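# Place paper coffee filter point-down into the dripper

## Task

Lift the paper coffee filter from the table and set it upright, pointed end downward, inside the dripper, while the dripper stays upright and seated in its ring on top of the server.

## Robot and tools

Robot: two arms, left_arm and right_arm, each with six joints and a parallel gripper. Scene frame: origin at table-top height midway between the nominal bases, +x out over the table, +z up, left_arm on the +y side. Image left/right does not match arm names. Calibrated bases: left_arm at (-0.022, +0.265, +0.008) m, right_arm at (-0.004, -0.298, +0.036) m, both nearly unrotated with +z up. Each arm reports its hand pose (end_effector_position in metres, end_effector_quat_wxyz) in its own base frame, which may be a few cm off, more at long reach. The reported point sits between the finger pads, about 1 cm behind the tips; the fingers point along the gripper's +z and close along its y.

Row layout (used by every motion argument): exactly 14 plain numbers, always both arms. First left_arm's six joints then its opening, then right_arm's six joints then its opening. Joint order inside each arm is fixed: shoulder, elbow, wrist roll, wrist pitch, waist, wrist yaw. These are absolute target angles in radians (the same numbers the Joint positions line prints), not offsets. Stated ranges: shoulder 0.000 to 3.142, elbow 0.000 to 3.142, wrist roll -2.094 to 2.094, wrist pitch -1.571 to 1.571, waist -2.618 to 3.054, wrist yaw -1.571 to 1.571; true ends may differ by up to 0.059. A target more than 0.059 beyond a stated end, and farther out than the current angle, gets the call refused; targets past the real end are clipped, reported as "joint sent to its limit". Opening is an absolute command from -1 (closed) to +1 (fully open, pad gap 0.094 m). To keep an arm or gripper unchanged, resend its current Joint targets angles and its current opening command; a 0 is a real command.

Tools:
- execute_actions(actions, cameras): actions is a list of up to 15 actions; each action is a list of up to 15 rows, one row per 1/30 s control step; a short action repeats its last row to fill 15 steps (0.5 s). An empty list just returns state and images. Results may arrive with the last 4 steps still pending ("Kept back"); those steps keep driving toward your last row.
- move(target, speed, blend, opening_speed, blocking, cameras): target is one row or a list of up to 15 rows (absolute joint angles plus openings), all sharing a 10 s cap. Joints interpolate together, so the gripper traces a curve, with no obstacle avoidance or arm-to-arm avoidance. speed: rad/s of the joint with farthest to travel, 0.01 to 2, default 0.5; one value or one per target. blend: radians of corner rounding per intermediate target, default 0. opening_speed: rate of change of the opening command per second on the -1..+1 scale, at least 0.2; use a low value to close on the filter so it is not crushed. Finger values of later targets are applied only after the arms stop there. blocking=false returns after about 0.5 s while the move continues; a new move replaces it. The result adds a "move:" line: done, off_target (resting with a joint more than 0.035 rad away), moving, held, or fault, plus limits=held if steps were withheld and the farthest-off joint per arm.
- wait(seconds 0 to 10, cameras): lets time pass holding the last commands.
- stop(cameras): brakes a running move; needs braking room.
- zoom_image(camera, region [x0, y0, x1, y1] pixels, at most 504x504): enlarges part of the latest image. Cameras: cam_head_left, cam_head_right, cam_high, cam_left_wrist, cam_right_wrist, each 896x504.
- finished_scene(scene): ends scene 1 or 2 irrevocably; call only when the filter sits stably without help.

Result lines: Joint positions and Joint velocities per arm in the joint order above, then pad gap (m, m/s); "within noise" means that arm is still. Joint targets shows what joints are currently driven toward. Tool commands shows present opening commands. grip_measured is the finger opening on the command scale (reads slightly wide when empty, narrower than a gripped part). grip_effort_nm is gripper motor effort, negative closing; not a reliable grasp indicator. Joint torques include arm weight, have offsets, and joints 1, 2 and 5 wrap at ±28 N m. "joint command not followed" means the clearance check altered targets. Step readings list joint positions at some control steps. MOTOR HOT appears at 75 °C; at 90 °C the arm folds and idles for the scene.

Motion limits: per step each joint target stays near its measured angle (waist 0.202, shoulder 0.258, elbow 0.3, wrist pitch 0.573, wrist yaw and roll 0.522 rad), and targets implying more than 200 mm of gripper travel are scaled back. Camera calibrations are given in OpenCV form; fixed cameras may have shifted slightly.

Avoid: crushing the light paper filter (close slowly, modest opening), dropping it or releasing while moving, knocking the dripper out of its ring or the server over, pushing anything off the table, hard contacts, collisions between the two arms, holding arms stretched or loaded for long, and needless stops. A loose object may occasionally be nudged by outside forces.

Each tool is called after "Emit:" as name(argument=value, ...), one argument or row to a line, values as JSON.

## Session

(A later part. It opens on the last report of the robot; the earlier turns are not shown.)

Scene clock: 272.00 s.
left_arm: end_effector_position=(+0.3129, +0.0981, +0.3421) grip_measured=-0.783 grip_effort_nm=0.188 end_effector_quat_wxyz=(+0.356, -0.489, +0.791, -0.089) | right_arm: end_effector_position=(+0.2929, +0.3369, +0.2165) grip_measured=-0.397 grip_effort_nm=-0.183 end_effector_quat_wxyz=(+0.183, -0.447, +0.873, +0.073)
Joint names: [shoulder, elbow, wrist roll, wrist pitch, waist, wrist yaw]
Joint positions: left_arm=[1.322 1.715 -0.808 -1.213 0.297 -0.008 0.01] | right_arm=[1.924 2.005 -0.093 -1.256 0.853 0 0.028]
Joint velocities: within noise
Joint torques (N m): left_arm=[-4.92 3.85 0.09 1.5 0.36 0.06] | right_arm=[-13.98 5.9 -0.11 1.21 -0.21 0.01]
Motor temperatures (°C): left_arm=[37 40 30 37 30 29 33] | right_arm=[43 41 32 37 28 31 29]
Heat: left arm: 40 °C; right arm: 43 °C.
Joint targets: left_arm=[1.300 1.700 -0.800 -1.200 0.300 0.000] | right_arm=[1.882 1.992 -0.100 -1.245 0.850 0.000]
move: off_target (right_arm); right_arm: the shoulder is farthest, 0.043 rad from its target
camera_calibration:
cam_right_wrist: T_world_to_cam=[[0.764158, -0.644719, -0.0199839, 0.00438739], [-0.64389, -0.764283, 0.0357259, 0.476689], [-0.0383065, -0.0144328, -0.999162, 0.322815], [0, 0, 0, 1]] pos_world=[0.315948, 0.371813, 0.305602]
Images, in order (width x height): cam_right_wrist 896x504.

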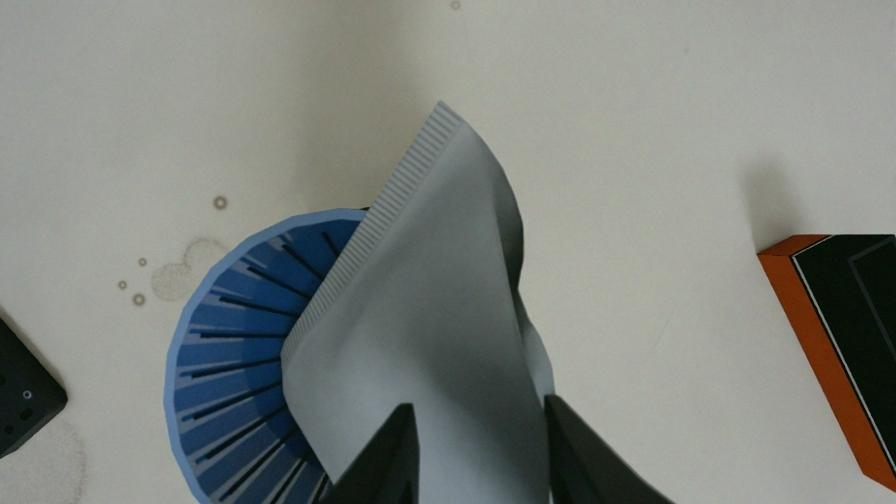

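Emit:
move(
  target=[1.3,1.7,-0.8,-1.2,0.3,0,-0.78,1.8816,1.9921,-0.1,-1.245,0.85,0,-0.7],
  opening_speed=0.4,
  cameras=["cam_right_wrist"],
)

Emit:
move(
  target=[1.3,1.7,-0.8,-1.2,0.3,0,-0.78,1.8816,1.9921,-0.1,-1.245,0.85,0,-1],
  opening_speed=0.4,
  cameras=["cam_right_wrist","cam_head_left","cam_high"],
)

Emit:
zoom_image(
  camera="cam_head_left",
  region=[380, 190, 540, 320],
)

Emit:
zoom_image(
  camera="cam_high",
  region=[340, 130, 500, 290],
)

Scene clock: 273.40 s.
left_arm: end_effector_position=(+0.3129, +0.0981, +0.3421) grip_measured=-0.783 grip_effort_nm=0.183 end_effector_quat_wxyz=(+0.356, -0.489, +0.791, -0.089) | right_arm: end_effector_position=(+0.2929, +0.3369, +0.2165) grip_measured=-0.697 grip_effort_nm=-0.183 end_effector_quat_wxyz=(+0.183, -0.447, +0.873, +0.073)
Joint names: [shoulder, elbow, wrist roll, wrist pitch, waist, wrist yaw]
Joint positions: left_arm=[1.322 1.715 -0.808 -1.213 0.297 -0.008 0.01] | right_arm=[1.924 2.005 -0.093 -1.256 0.853 0 0.014]
Joint velocities: within noise
Joint torques (N m): left_arm=[-4.93 3.75 0.09 1.48 0.32 0.06] | right_arm=[-13.97 5.91 -0.11 1.21 -0.18 0.01]
Motor temperatures (°C): left_arm=[37 40 30 37 30 29 33] | right_arm=[43 41 32 37 28 31 29]
Heat: left arm: 40 °C; right arm: 43 °C.
Joint targets: left_arm=[1.300 1.700 -0.800 -1.200 0.300 0.000] | right_arm=[1.882 1.992 -0.100 -1.245 0.850 0.000]
move: off_target (right_arm); right_arm: the shoulder is farthest, 0.043 rad from its target
camera_calibration:
cam_right_wrist: T_world_to_cam=[[0.764158, -0.644719, -0.0199839, 0.00438739], [-0.64389, -0.764283, 0.0357259, 0.476689], [-0.0383065, -0.0144328, -0.999162, 0.322815], [0, 0, 0, 1]] pos_world=[0.315948, 0.371813, 0.305602]
Images, in order (width x height): cam_right_wrist 896x504.

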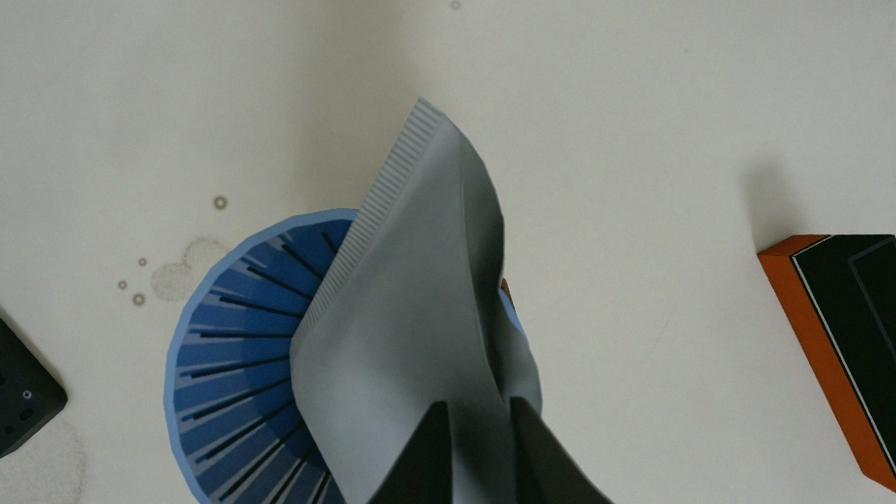

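Scene clock: 274.37 s.
left_arm: end_effector_position=(+0.3129, +0.0981, +0.3421) grip_measured=-0.783 grip_effort_nm=0.188 end_effector_quat_wxyz=(+0.356, -0.489, +0.791, -0.089) | right_arm: end_effector_position=(+0.2931, +0.3371, +0.2166) grip_measured=-0.987 grip_effort_nm=-0.725 end_effector_quat_wxyz=(+0.183, -0.447, +0.873, +0.073)
Joint names: [shoulder, elbow, wrist roll, wrist pitch, waist, wrist yaw]
Joint positions: left_arm=[1.322 1.715 -0.808 -1.213 0.297 -0.008 0.01] | right_arm=[1.924 2.005 -0.093 -1.254 0.853 0 0.001]
Joint velocities: within noise
Joint torques (N m): left_arm=[-4.89 3.78 0.11 1.49 0.32 0.05] | right_arm=[-13.97 5.9 -0.11 1.2 -0.18 0.01]
Motor temperatures (°C): left_arm=[37 40 30 37 30 29 33] | right_arm=[44 41 32 37 28 31 29]
Heat: left arm: 40 °C; right arm: 44 °C.
Joint targets: left_arm=[1.300 1.700 -0.800 -1.200 0.300 0.000] | right_arm=[1.882 1.992 -0.100 -1.245 0.850 0.000]
move: off_target (right_arm); right_arm: the shoulder is farthest, 0.043 rad from its target
camera_calibration:
cam_right_wrist: T_world_to_cam=[[0.764173, -0.644702, -0.0199646, 0.00437077], [-0.643917, -0.764313, 0.0345824, 0.477213], [-0.0375546, -0.0135714, -0.999202, 0.322432], [0, 0, 0, 1]] pos_world=[0.316054, 0.371934, 0.305759]
Images, in order (width x height): cam_head_left 896x504, cam_high 896x504, cam_right_wrist 896x504.

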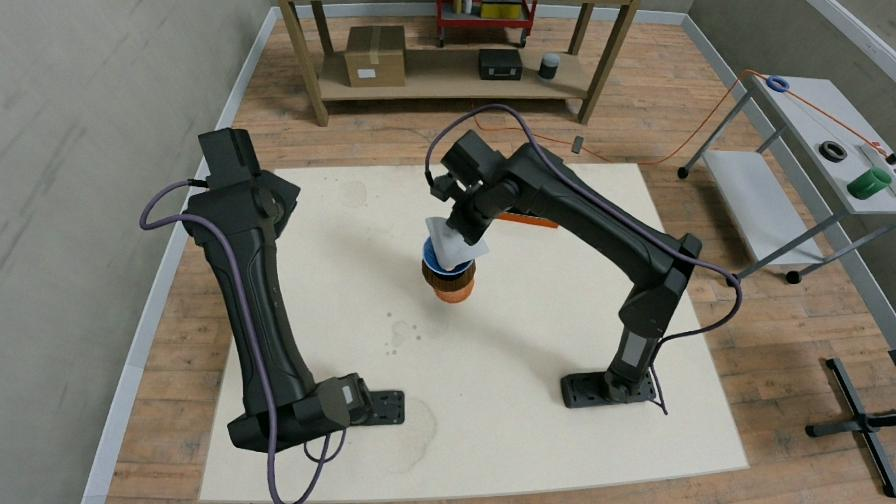

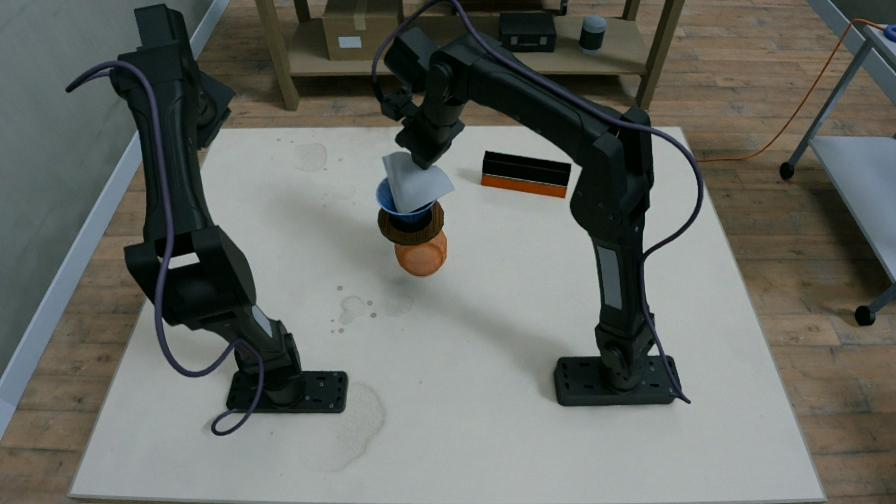

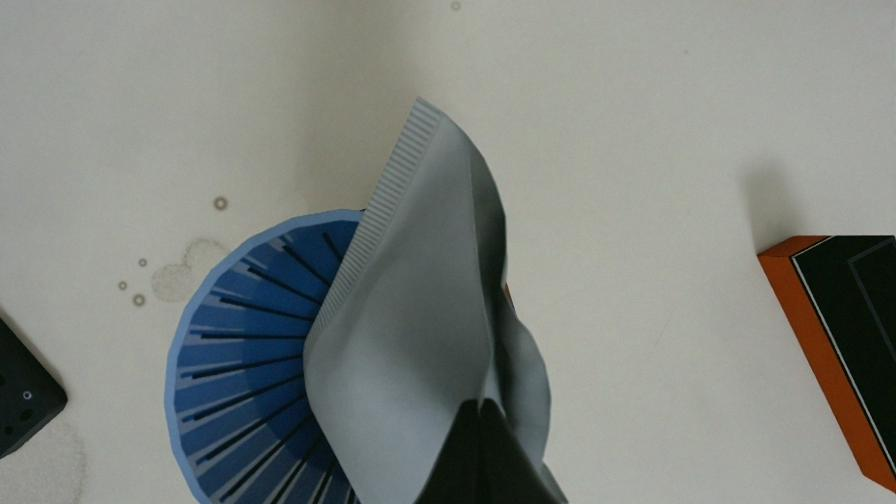

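Scaled by 3.150 from the camera's 896x504 image, which has a finer 1280x720 frame.

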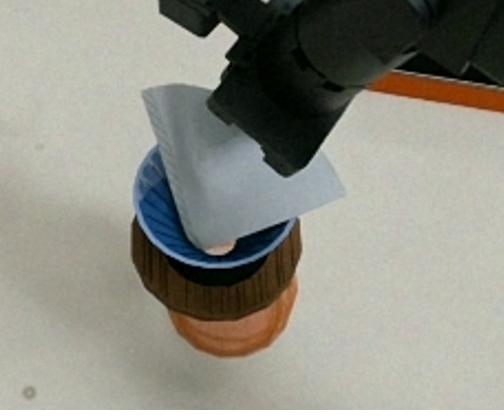

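Scaled by 3.150 from the camera's 896x504 image, which has a finer 1280x720 frame.

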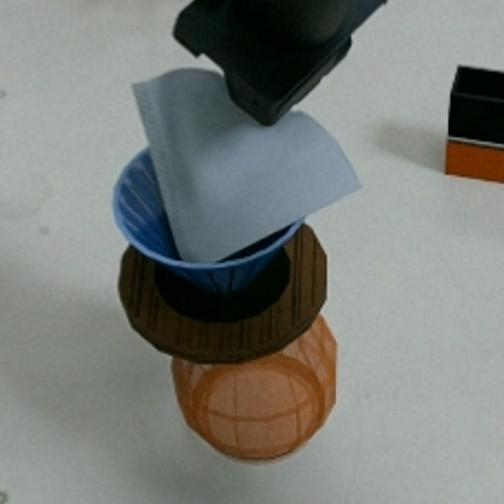

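Emit:
execute_actions(
  actions=[],
)

Emit:
zoom_image(
  camera="cam_right_wrist",
  region=[300, 200, 700, 500],
)

Emit:
zoom_image(
  camera="cam_head_left",
  region=[380, 190, 540, 320],
)

Emit:
zoom_image(
  camera="cam_high",
  region=[340, 130, 500, 290],
)

Scene clock: 275.97 s.
left_arm: end_effector_position=(+0.3129, +0.0981, +0.3421) grip_measured=-0.783 grip_effort_nm=0.183 end_effector_quat_wxyz=(+0.356, -0.489, +0.791, -0.089) | right_arm: end_effector_position=(+0.2931, +0.3372, +0.2167) grip_measured=-0.987 grip_effort_nm=-0.725 end_effector_quat_wxyz=(+0.183, -0.447, +0.873, +0.073)
Joint names: [shoulder, elbow, wrist roll, wrist pitch, waist, wrist yaw]
Joint positions: left_arm=[1.322 1.715 -0.808 -1.213 0.297 -0.008 0.01] | right_arm=[1.924 2.005 -0.093 -1.254 0.853 0 0.001]
Joint velocities: within noise
Joint torques (N m): left_arm=[-4.89 3.74 0.11 1.51 0.27 0.06] | right_arm=[-13.98 5.9 -0.11 1.19 -0.2 0.01]
Motor temperatures (°C): left_arm=[37 40 30 37 30 29 33] | right_arm=[44 41 32 37 28 31 29]
Heat: left arm: 40 °C; right arm: 44 °C.
Joint targets: left_arm=[1.300 1.700 -0.800 -1.200 0.300 0.000] | right_arm=[1.882 1.992 -0.100 -1.245 0.850 0.000]
Tool commands: left_gripper/opening=-0.78 right_gripper/opening=-1.0
camera_calibration:
cam_left_wrist: T_world_to_cam=[[0.721909, -0.533668, 0.440507, -0.319357], [-0.525026, -0.837092, -0.153704, 0.338868], [0.450771, -0.120318, -0.884494, 0.260945], [0, 0, 0, 1]] pos_world=[0.290835, 0.144629, 0.423568]
cam_right_wrist: T_world_to_cam=[[0.764178, -0.644696, -0.0199582, 0.00436523], [-0.643926, -0.764323, 0.0342012, 0.477387], [-0.0373039, -0.0132842, -0.999216, 0.322305], [0, 0, 0, 1]] pos_world=[0.316089, 0.371974, 0.305812]

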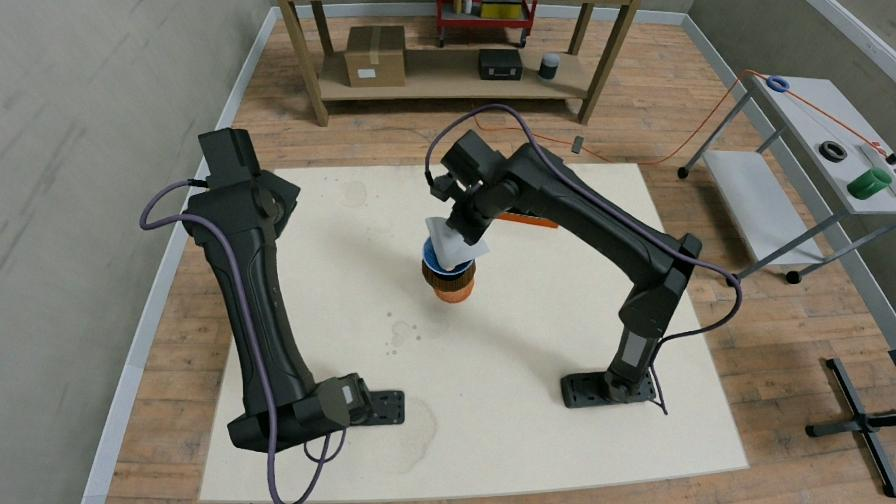

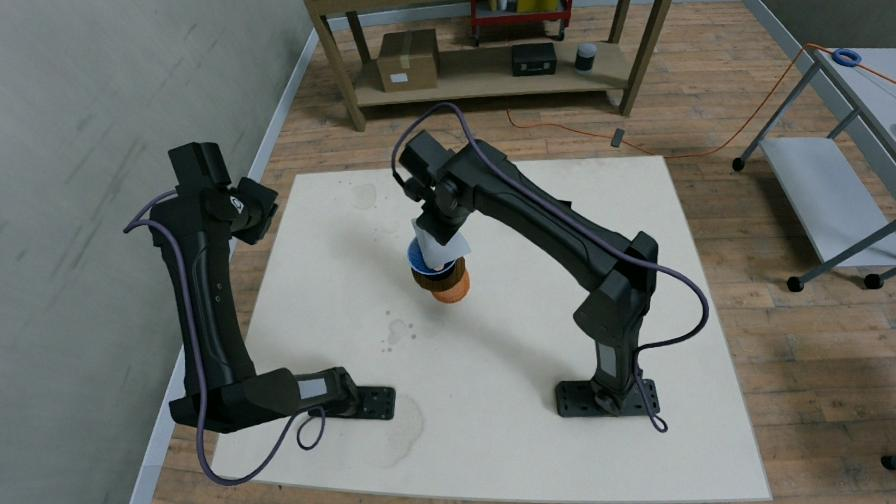

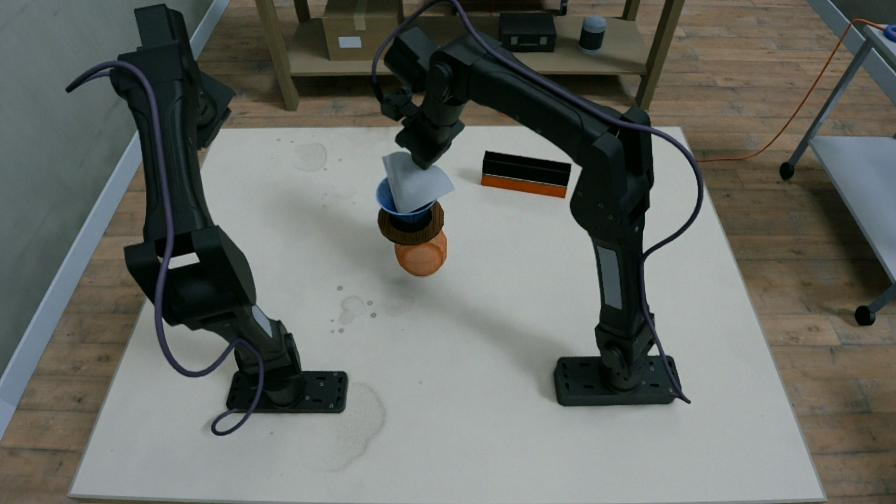

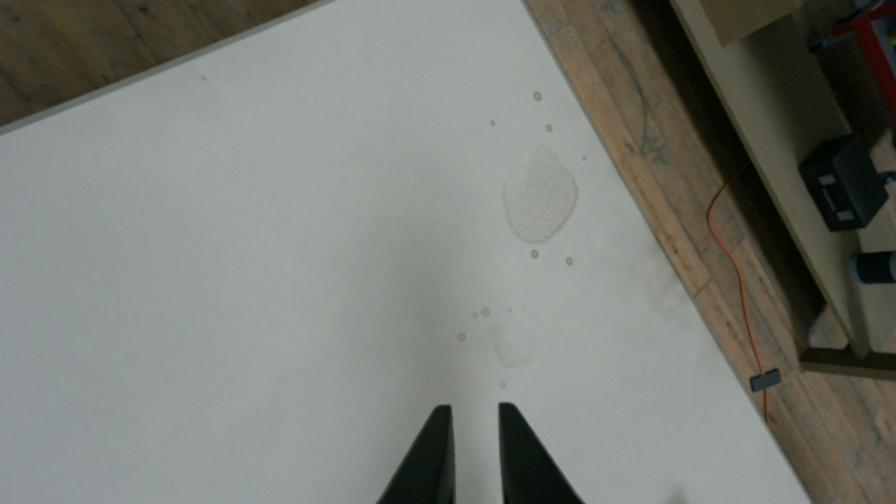

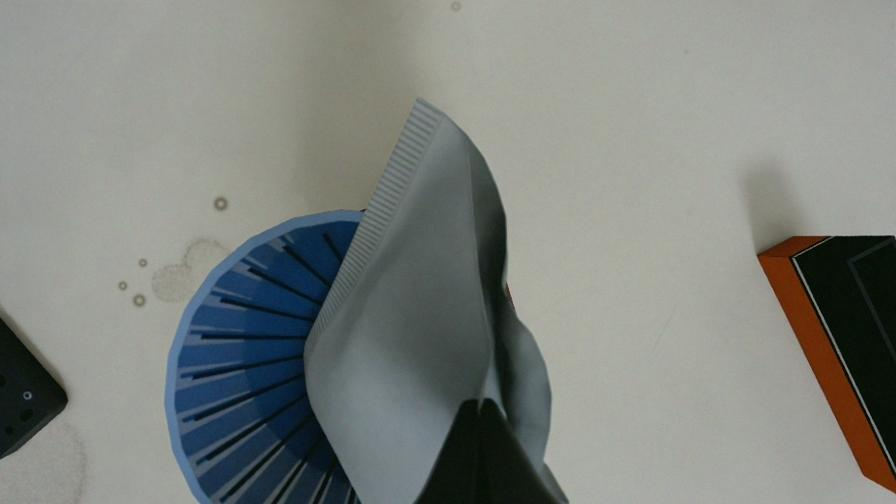

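Scaled by 1.260 from the camera's 896x504 image, which has a finer 1280x720 frame.

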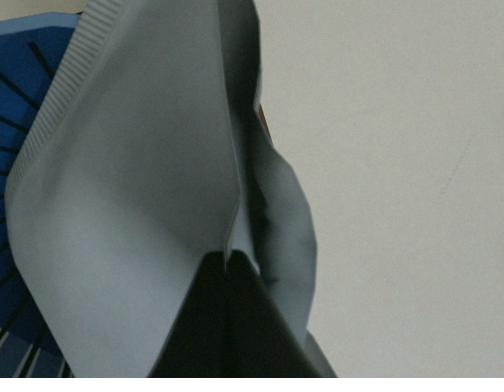

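Scaled by 3.150 from the camera's 896x504 image, which has a finer 1280x720 frame.

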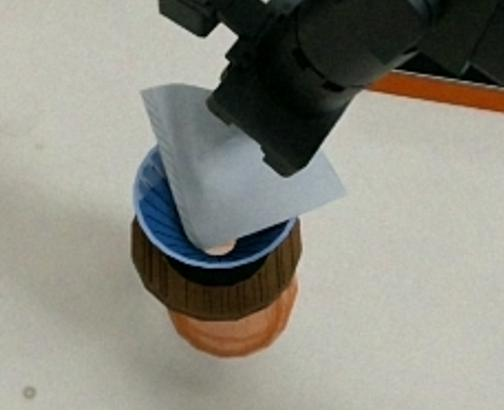

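Scaled by 3.150 from the camera's 896x504 image, which has a finer 1280x720 frame.

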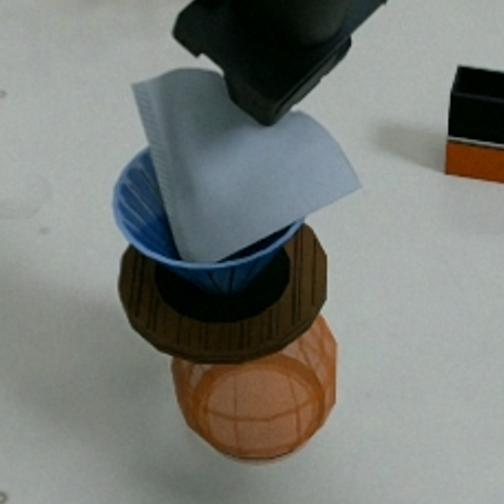

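Emit:
move(
  target=[
    [1.3,1.7,-0.8,-1.2,0.3,0,-0.78,1.9259,2.2066,-0.1,-1.4152,0.87,0,-1],
  ],
  speed=0.2,
)

Emit:
zoom_image(
  camera="cam_right_wrist",
  region=[300, 200, 700, 500],
)

Emit:
zoom_image(
  camera="cam_head_left",
  region=[380, 190, 540, 320],
)

Emit:
zoom_image(
  camera="cam_high",
  region=[340, 130, 500, 290],
)

Scene clock: 277.87 s.
left_arm: end_effector_position=(+0.3129, +0.0981, +0.3421) grip_measured=-0.783 grip_effort_nm=0.183 end_effector_quat_wxyz=(+0.356, -0.489, +0.791, -0.089) | right_arm: end_effector_position=(+0.2820, +0.3305, +0.2593) grip_measured=-0.987 grip_effort_nm=-0.730 end_effector_quat_wxyz=(+0.193, -0.450, +0.869, +0.078)
Joint names: [shoulder, elbow, wrist roll, wrist pitch, waist, wrist yaw]
Joint positions: left_arm=[1.322 1.715 -0.808 -1.213 0.297 -0.008 0.01] | right_arm=[1.924 2.18 -0.093 -1.406 0.862 0 0.001]
Joint velocities: within noise
Joint torques (N m): left_arm=[-4.89 3.79 0.1 1.49 0.28 0.08] | right_arm=[-9.42 8.69 -0.11 1.04 0.66 0.01]
Motor temperatures (°C): left_arm=[37 40 30 37 30 29 33] | right_arm=[44 41 32 37 28 31 29]
Heat: left arm: 40 °C; right arm: 44 °C.
Joint targets: left_arm=[1.300 1.700 -0.800 -1.200 0.300 0.000] | right_arm=[1.926 2.207 -0.100 -1.415 0.870 0.000]
move: done
camera_calibration:
cam_left_wrist: T_world_to_cam=[[0.721909, -0.533668, 0.440507, -0.319357], [-0.525026, -0.837092, -0.153704, 0.338868], [0.450771, -0.120318, -0.884494, 0.260945], [0, 0, 0, 1]] pos_world=[0.290835, 0.144629, 0.423568]
cam_right_wrist: T_world_to_cam=[[0.770338, -0.637335, -0.0195737, 0.00513073], [-0.637237, -0.770579, 0.011704, 0.469667], [-0.0225424, 0.00345706, -0.99974, 0.354826], [0, 0, 0, 1]] pos_world=[0.303335, 0.363959, 0.349337]

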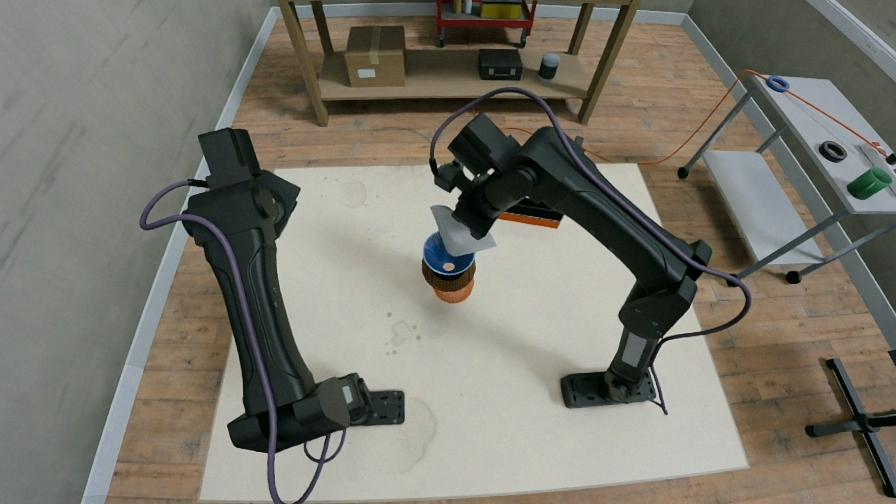

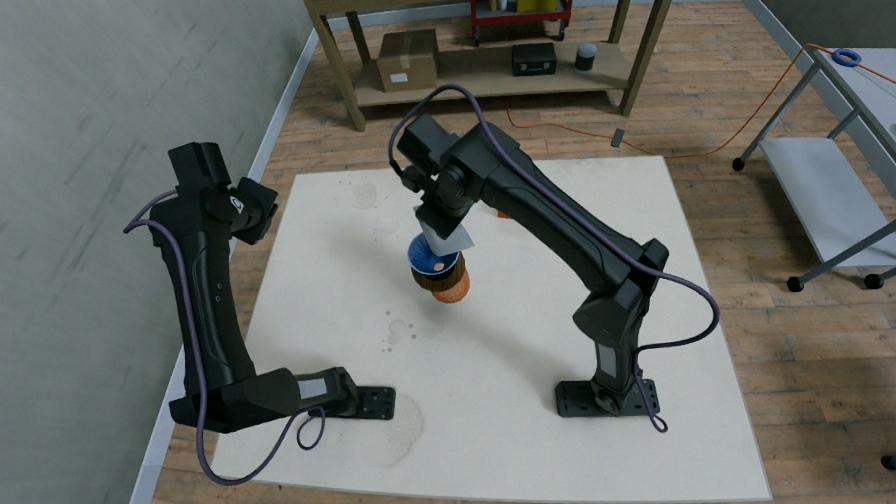

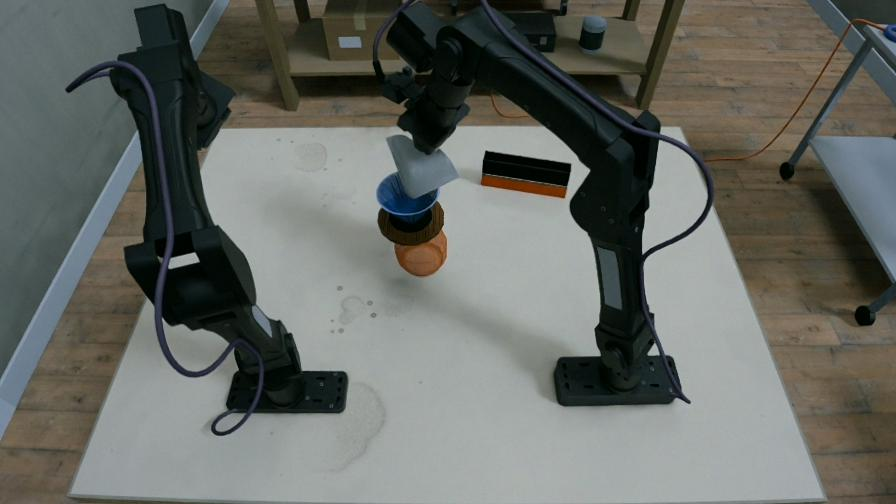

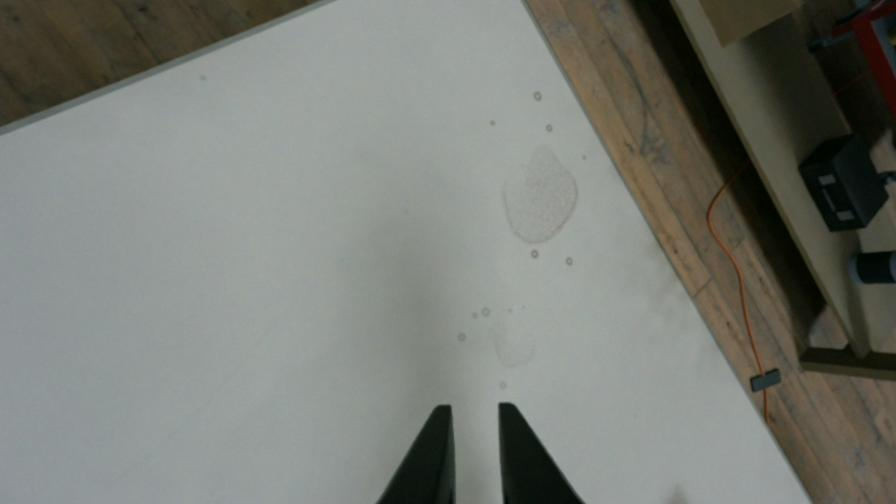

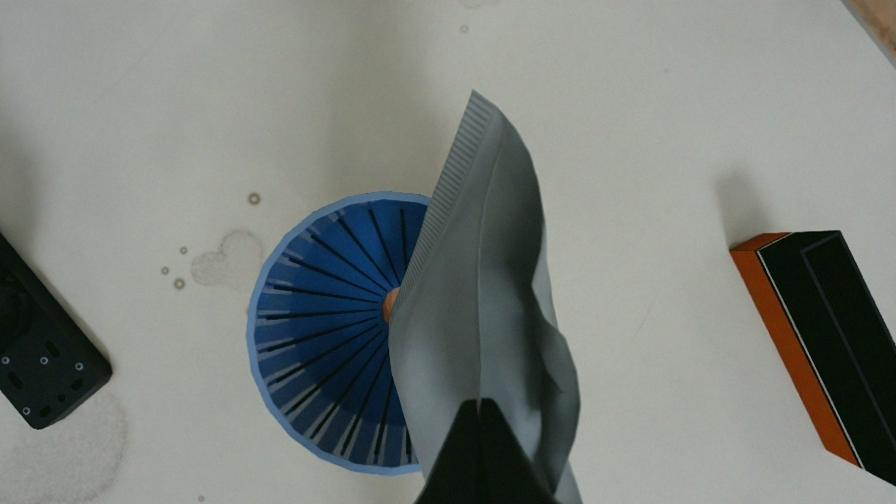

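Scaled by 1.260 from the camera's 896x504 image, which has a finer 1280x720 frame.

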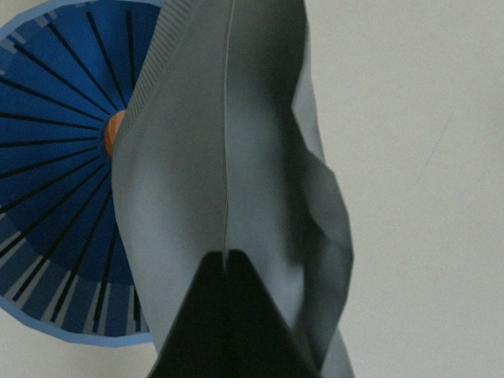

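Scaled by 3.150 from the camera's 896x504 image, which has a finer 1280x720 frame.

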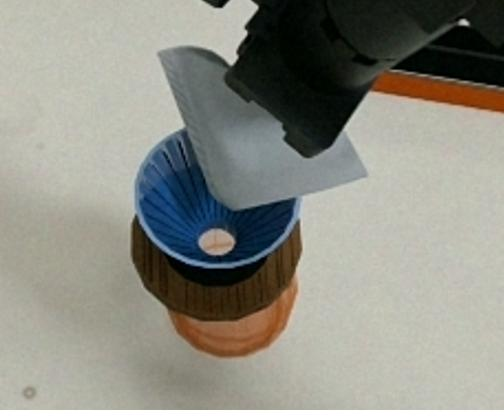

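Scaled by 3.150 from the camera's 896x504 image, which has a finer 1280x720 frame.

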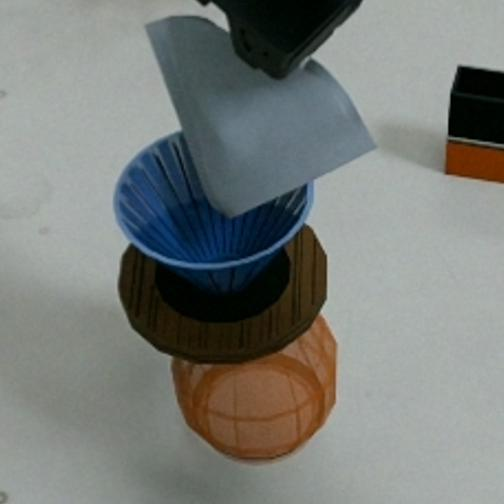

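Emit:
move(
  target=[
    [1.3,1.7,-0.8,-1.2,0.3,0,-0.78,1.81,1.90,-0.1,-1.20,0.87,0,-1],
  ],
  speed=0.15,
)

Emit:
zoom_image(
  camera="cam_right_wrist",
  region=[300, 200, 700, 500],
)

Emit:
zoom_image(
  camera="cam_head_left",
  region=[380, 190, 540, 320],
)

Emit:
zoom_image(
  camera="cam_high",
  region=[340, 130, 500, 290],
)

Scene clock: 281.73 s.
left_arm: end_effector_position=(+0.3129, +0.0981, +0.3421) grip_measured=-0.783 grip_effort_nm=0.183 end_effector_quat_wxyz=(+0.356, -0.489, +0.791, -0.089) | right_arm: end_effector_position=(+0.2828, +0.3314, +0.2211) grip_measured=-0.987 grip_effort_nm=-0.730 end_effector_quat_wxyz=(+0.195, -0.449, +0.868, +0.079)
Joint names: [shoulder, elbow, wrist roll, wrist pitch, waist, wrist yaw]
Joint positions: left_arm=[1.322 1.715 -0.808 -1.213 0.297 -0.008 0.01] | right_arm=[1.851 1.914 -0.093 -1.211 0.862 0 0.001]
Joint velocities: within noise
Joint torques (N m): left_arm=[-4.94 3.82 0.12 1.48 0.31 0.05] | right_arm=[-13.19 5.89 -0.11 1.25 0.69 0.01]
Motor temperatures (°C): left_arm=[37 40 30 37 30 29 33] | right_arm=[43 41 32 37 28 31 29]
Heat: left arm: 40 °C; right arm: 43 °C.
Joint targets: left_arm=[1.300 1.700 -0.800 -1.200 0.300 0.000] | right_arm=[1.810 1.900 -0.100 -1.200 0.870 0.000]
move: off_target (right_arm); right_arm: the shoulder is farthest, 0.041 rad from its target
camera_calibration:
cam_left_wrist: T_world_to_cam=[[0.721909, -0.533668, 0.440507, -0.319357], [-0.525026, -0.837092, -0.153704, 0.338868], [0.450771, -0.120318, -0.884494, 0.260945], [0, 0, 0, 1]] pos_world=[0.290835, 0.144629, 0.423568]
cam_right_wrist: T_world_to_cam=[[0.770382, -0.637284, -0.0195142, 0.00432071], [-0.637259, -0.770605, 0.00827141, 0.472025], [-0.020309, 0.00606345, -0.999775, 0.315151], [0, 0, 0, 1]] pos_world=[0.303874, 0.364588, 0.31126]

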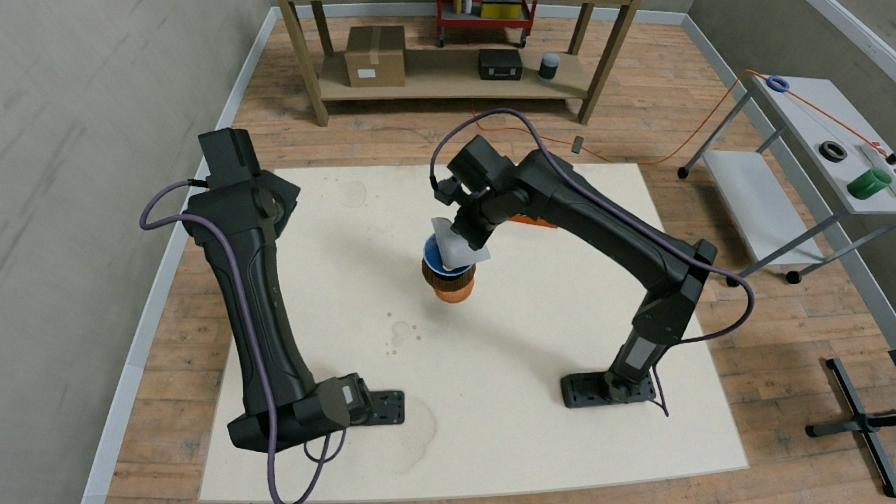

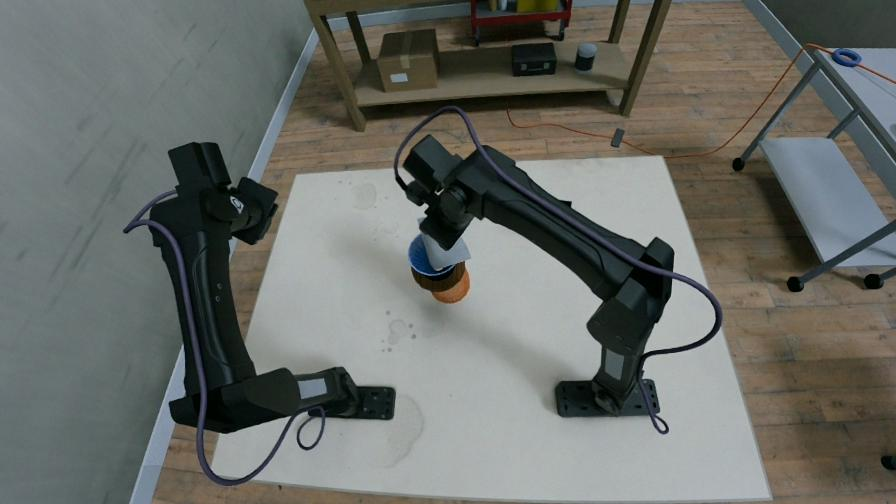

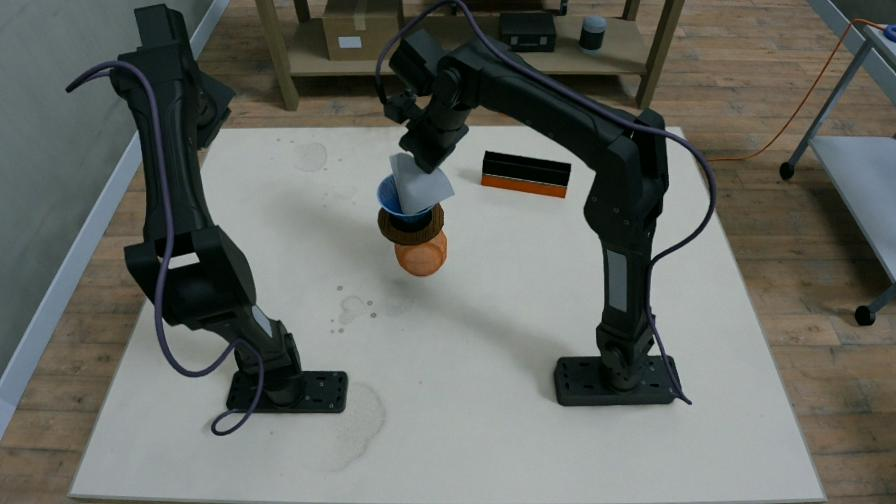

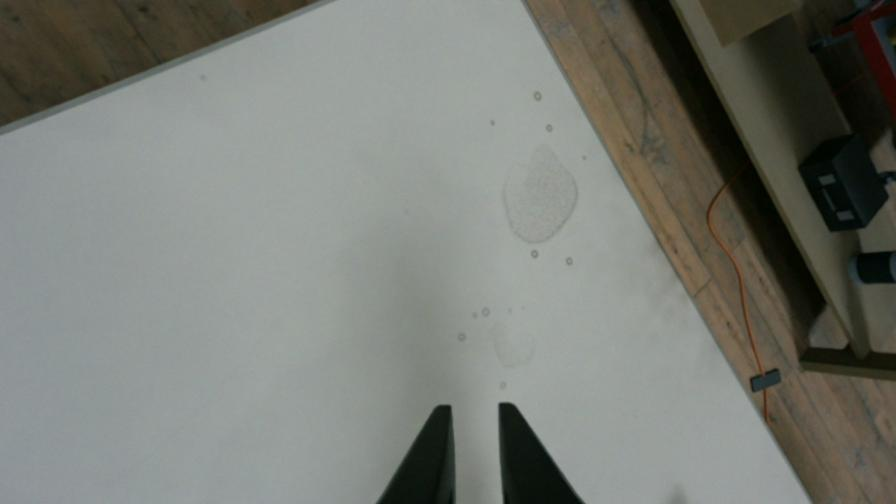

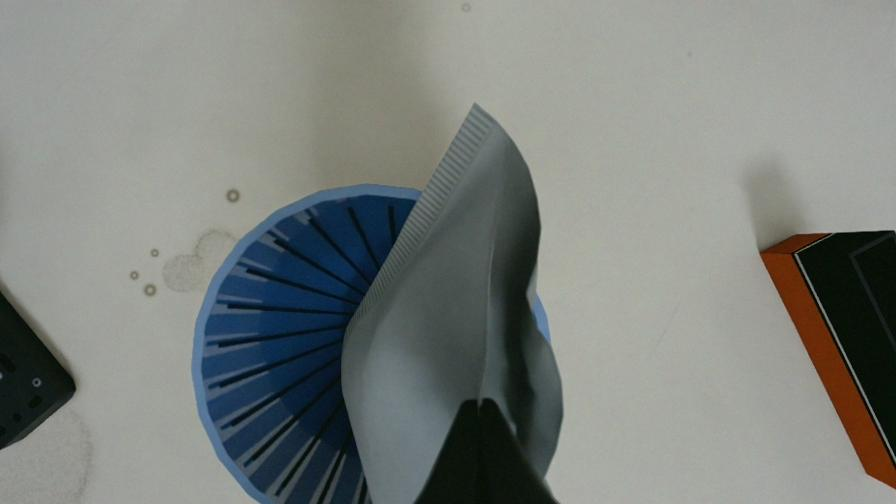

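Scaled by 1.260 from the camera's 896x504 image, which has a finer 1280x720 frame.

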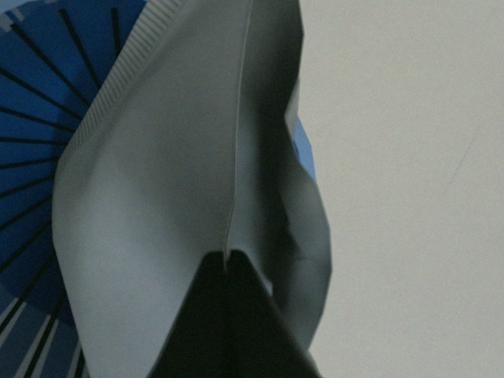

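Scaled by 3.150 from the camera's 896x504 image, which has a finer 1280x720 frame.

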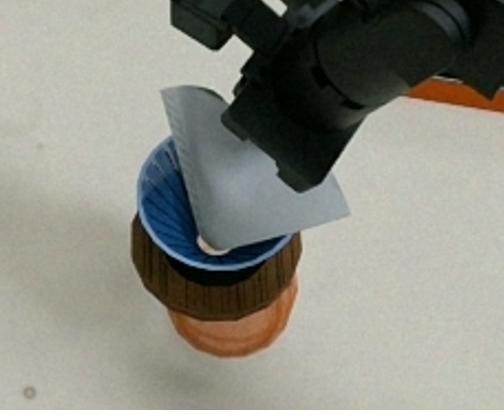

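Scaled by 3.150 from the camera's 896x504 image, which has a finer 1280x720 frame.

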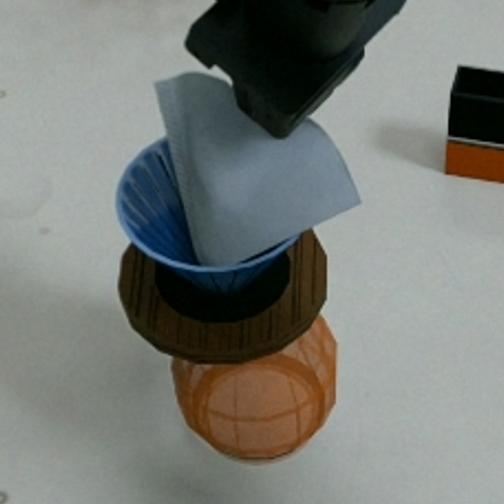

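Emit:
move(
  target=[
    [1.3,1.7,-0.8,-1.2,0.3,0,-0.78,1.81,1.90,-0.1,-1.20,0.92,0,-1],
    [1.3,1.7,-0.8,-1.2,0.3,0,-0.78,1.81,1.90,-0.1,-1.20,0.92,0,-0.75],
  ],
  speed=0.15,
  opening_speed=0.2,
)

Emit:
zoom_image(
  camera="cam_right_wrist",
  region=[300, 200, 700, 500],
)

Emit:
zoom_image(
  camera="cam_head_left",
  region=[380, 190, 540, 320],
)

Emit:
zoom_image(
  camera="cam_high",
  region=[340, 130, 500, 290],
)

Scene clock: 285.70 s.
left_arm: end_effector_position=(+0.3129, +0.0981, +0.3421) grip_measured=-0.783 grip_effort_nm=0.183 end_effector_quat_wxyz=(+0.356, -0.489, +0.791, -0.089) | right_arm: end_effector_position=(+0.2657, +0.3468, +0.2216) grip_measured=-0.753 grip_effort_nm=0.129 end_effector_quat_wxyz=(+0.195, -0.472, +0.856, +0.085)
Joint names: [shoulder, elbow, wrist roll, wrist pitch, waist, wrist yaw]
Joint positions: left_arm=[1.322 1.715 -0.808 -1.213 0.297 -0.008 0.01] | right_arm=[1.851 1.914 -0.093 -1.205 0.915 0 0.012]
Joint velocities: within noise
Joint torques (N m): left_arm=[-4.96 3.82 0.09 1.5 0.38 0.07] | right_arm=[-13.22 5.91 -0.11 1.2 0.44 0.01]
Motor temperatures (°C): left_arm=[37 40 30 37 30 29 33] | right_arm=[44 41 32 37 28 31 29]
Heat: left arm: 40 °C; right arm: 44 °C.
Joint targets: left_arm=[1.300 1.700 -0.800 -1.200 0.300 0.000] | right_arm=[1.810 1.900 -0.100 -1.200 0.920 0.000]
move: off_target (right_arm); target 2's new numbers were sent with right_arm's shoulder 0.041 rad from that target; right_arm: the shoulder is farthest, 0.041 rad from its target
camera_calibration:
cam_left_wrist: T_world_to_cam=[[0.721909, -0.533668, 0.440507, -0.319357], [-0.525026, -0.837092, -0.153704, 0.338868], [0.450771, -0.120318, -0.884494, 0.260945], [0, 0, 0, 1]] pos_world=[0.290835, 0.144629, 0.423568]
cam_right_wrist: T_world_to_cam=[[0.802916, -0.595776, -0.0194144, 0.00423889], [-0.595847, -0.803094, 0.00255024, 0.474598], [-0.017111, 0.0095204, -0.999808, 0.313257], [0, 0, 0, 1]] pos_world=[0.284744, 0.38069, 0.312069]

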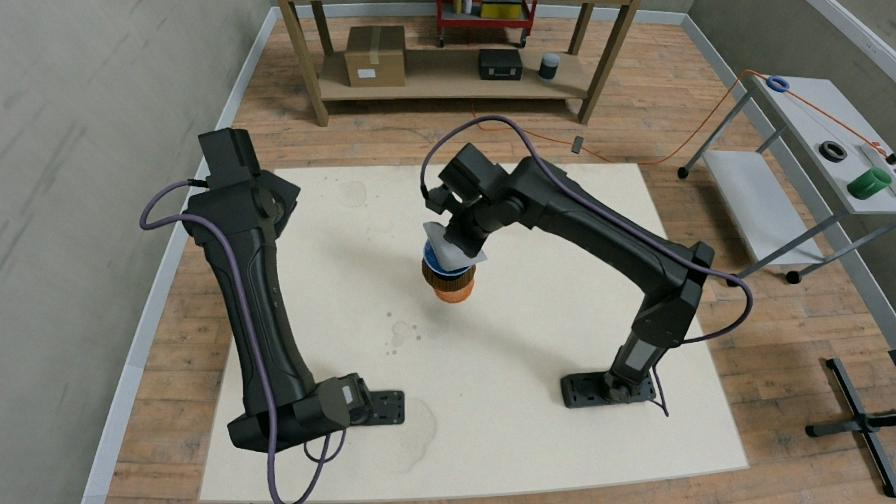

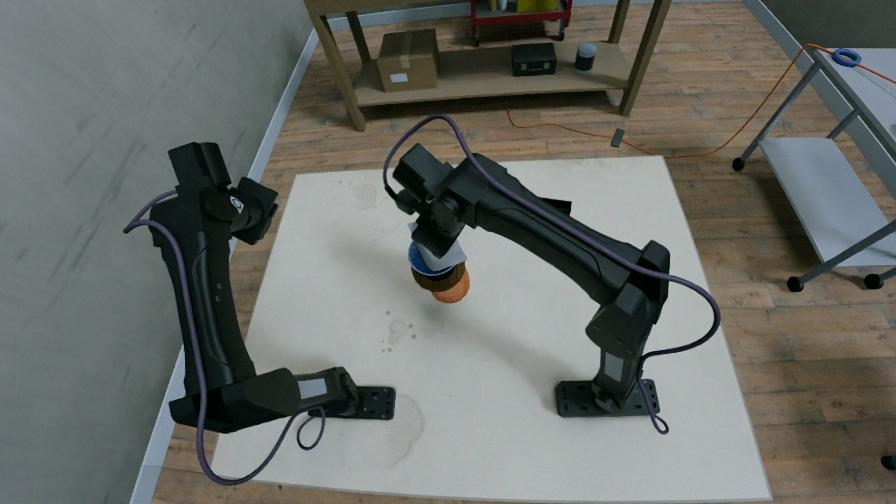

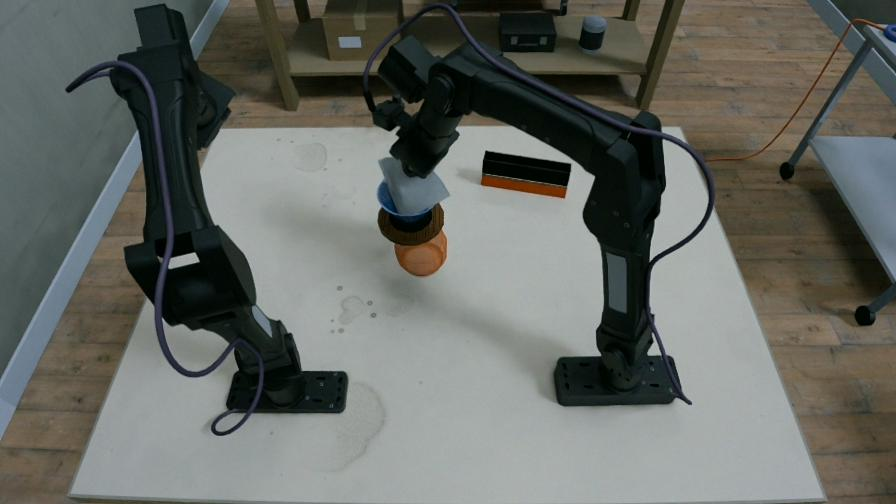

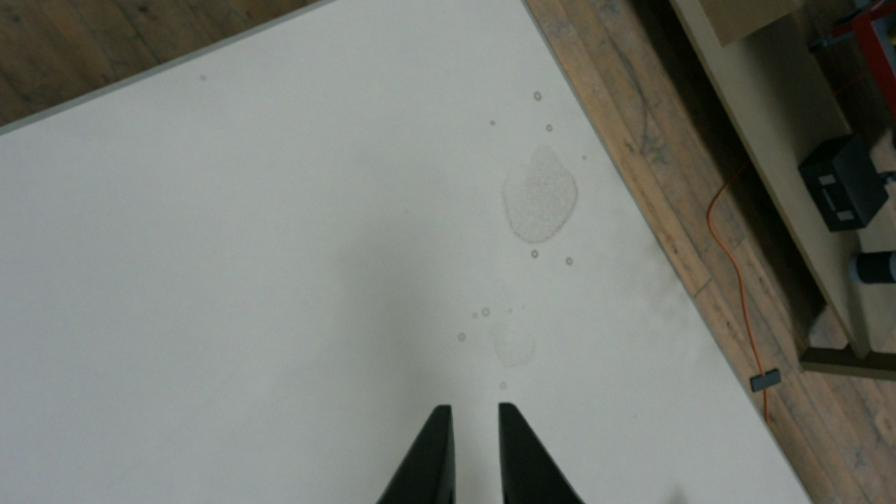

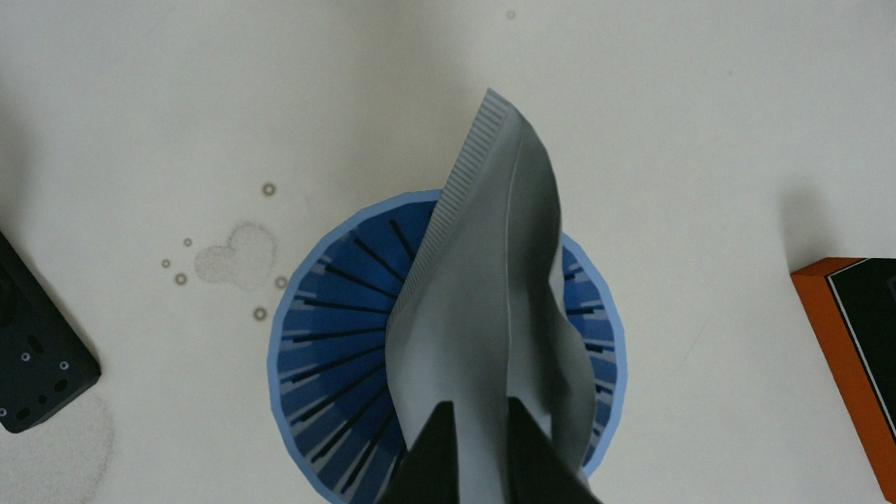

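Scaled by 1.260 from the camera's 896x504 image, which has a finer 1280x720 frame.

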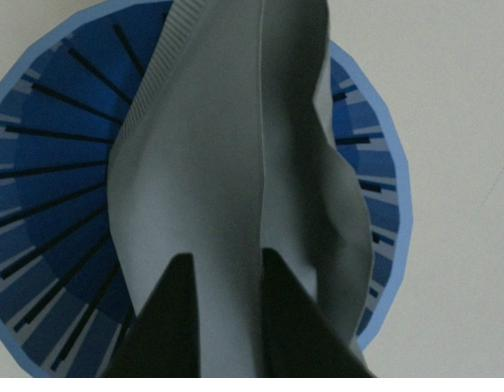

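Scaled by 3.150 from the camera's 896x504 image, which has a finer 1280x720 frame.

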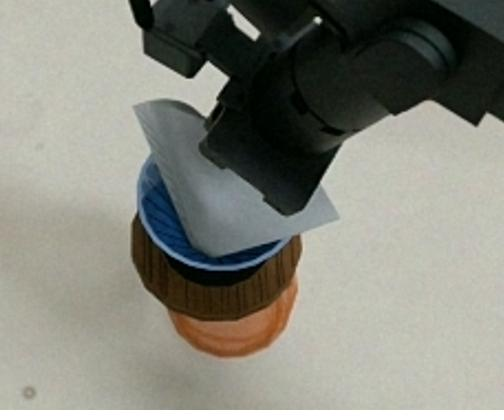

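Scaled by 3.150 from the camera's 896x504 image, which has a finer 1280x720 frame.

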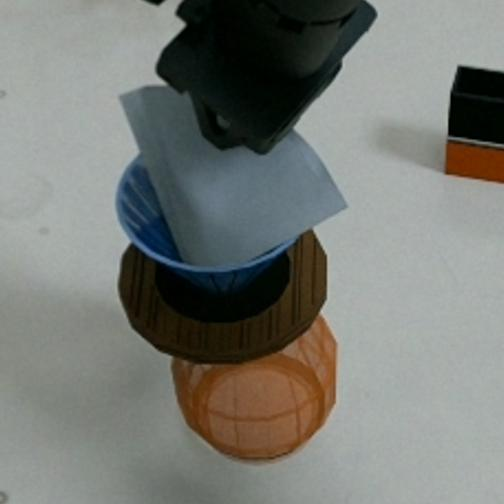

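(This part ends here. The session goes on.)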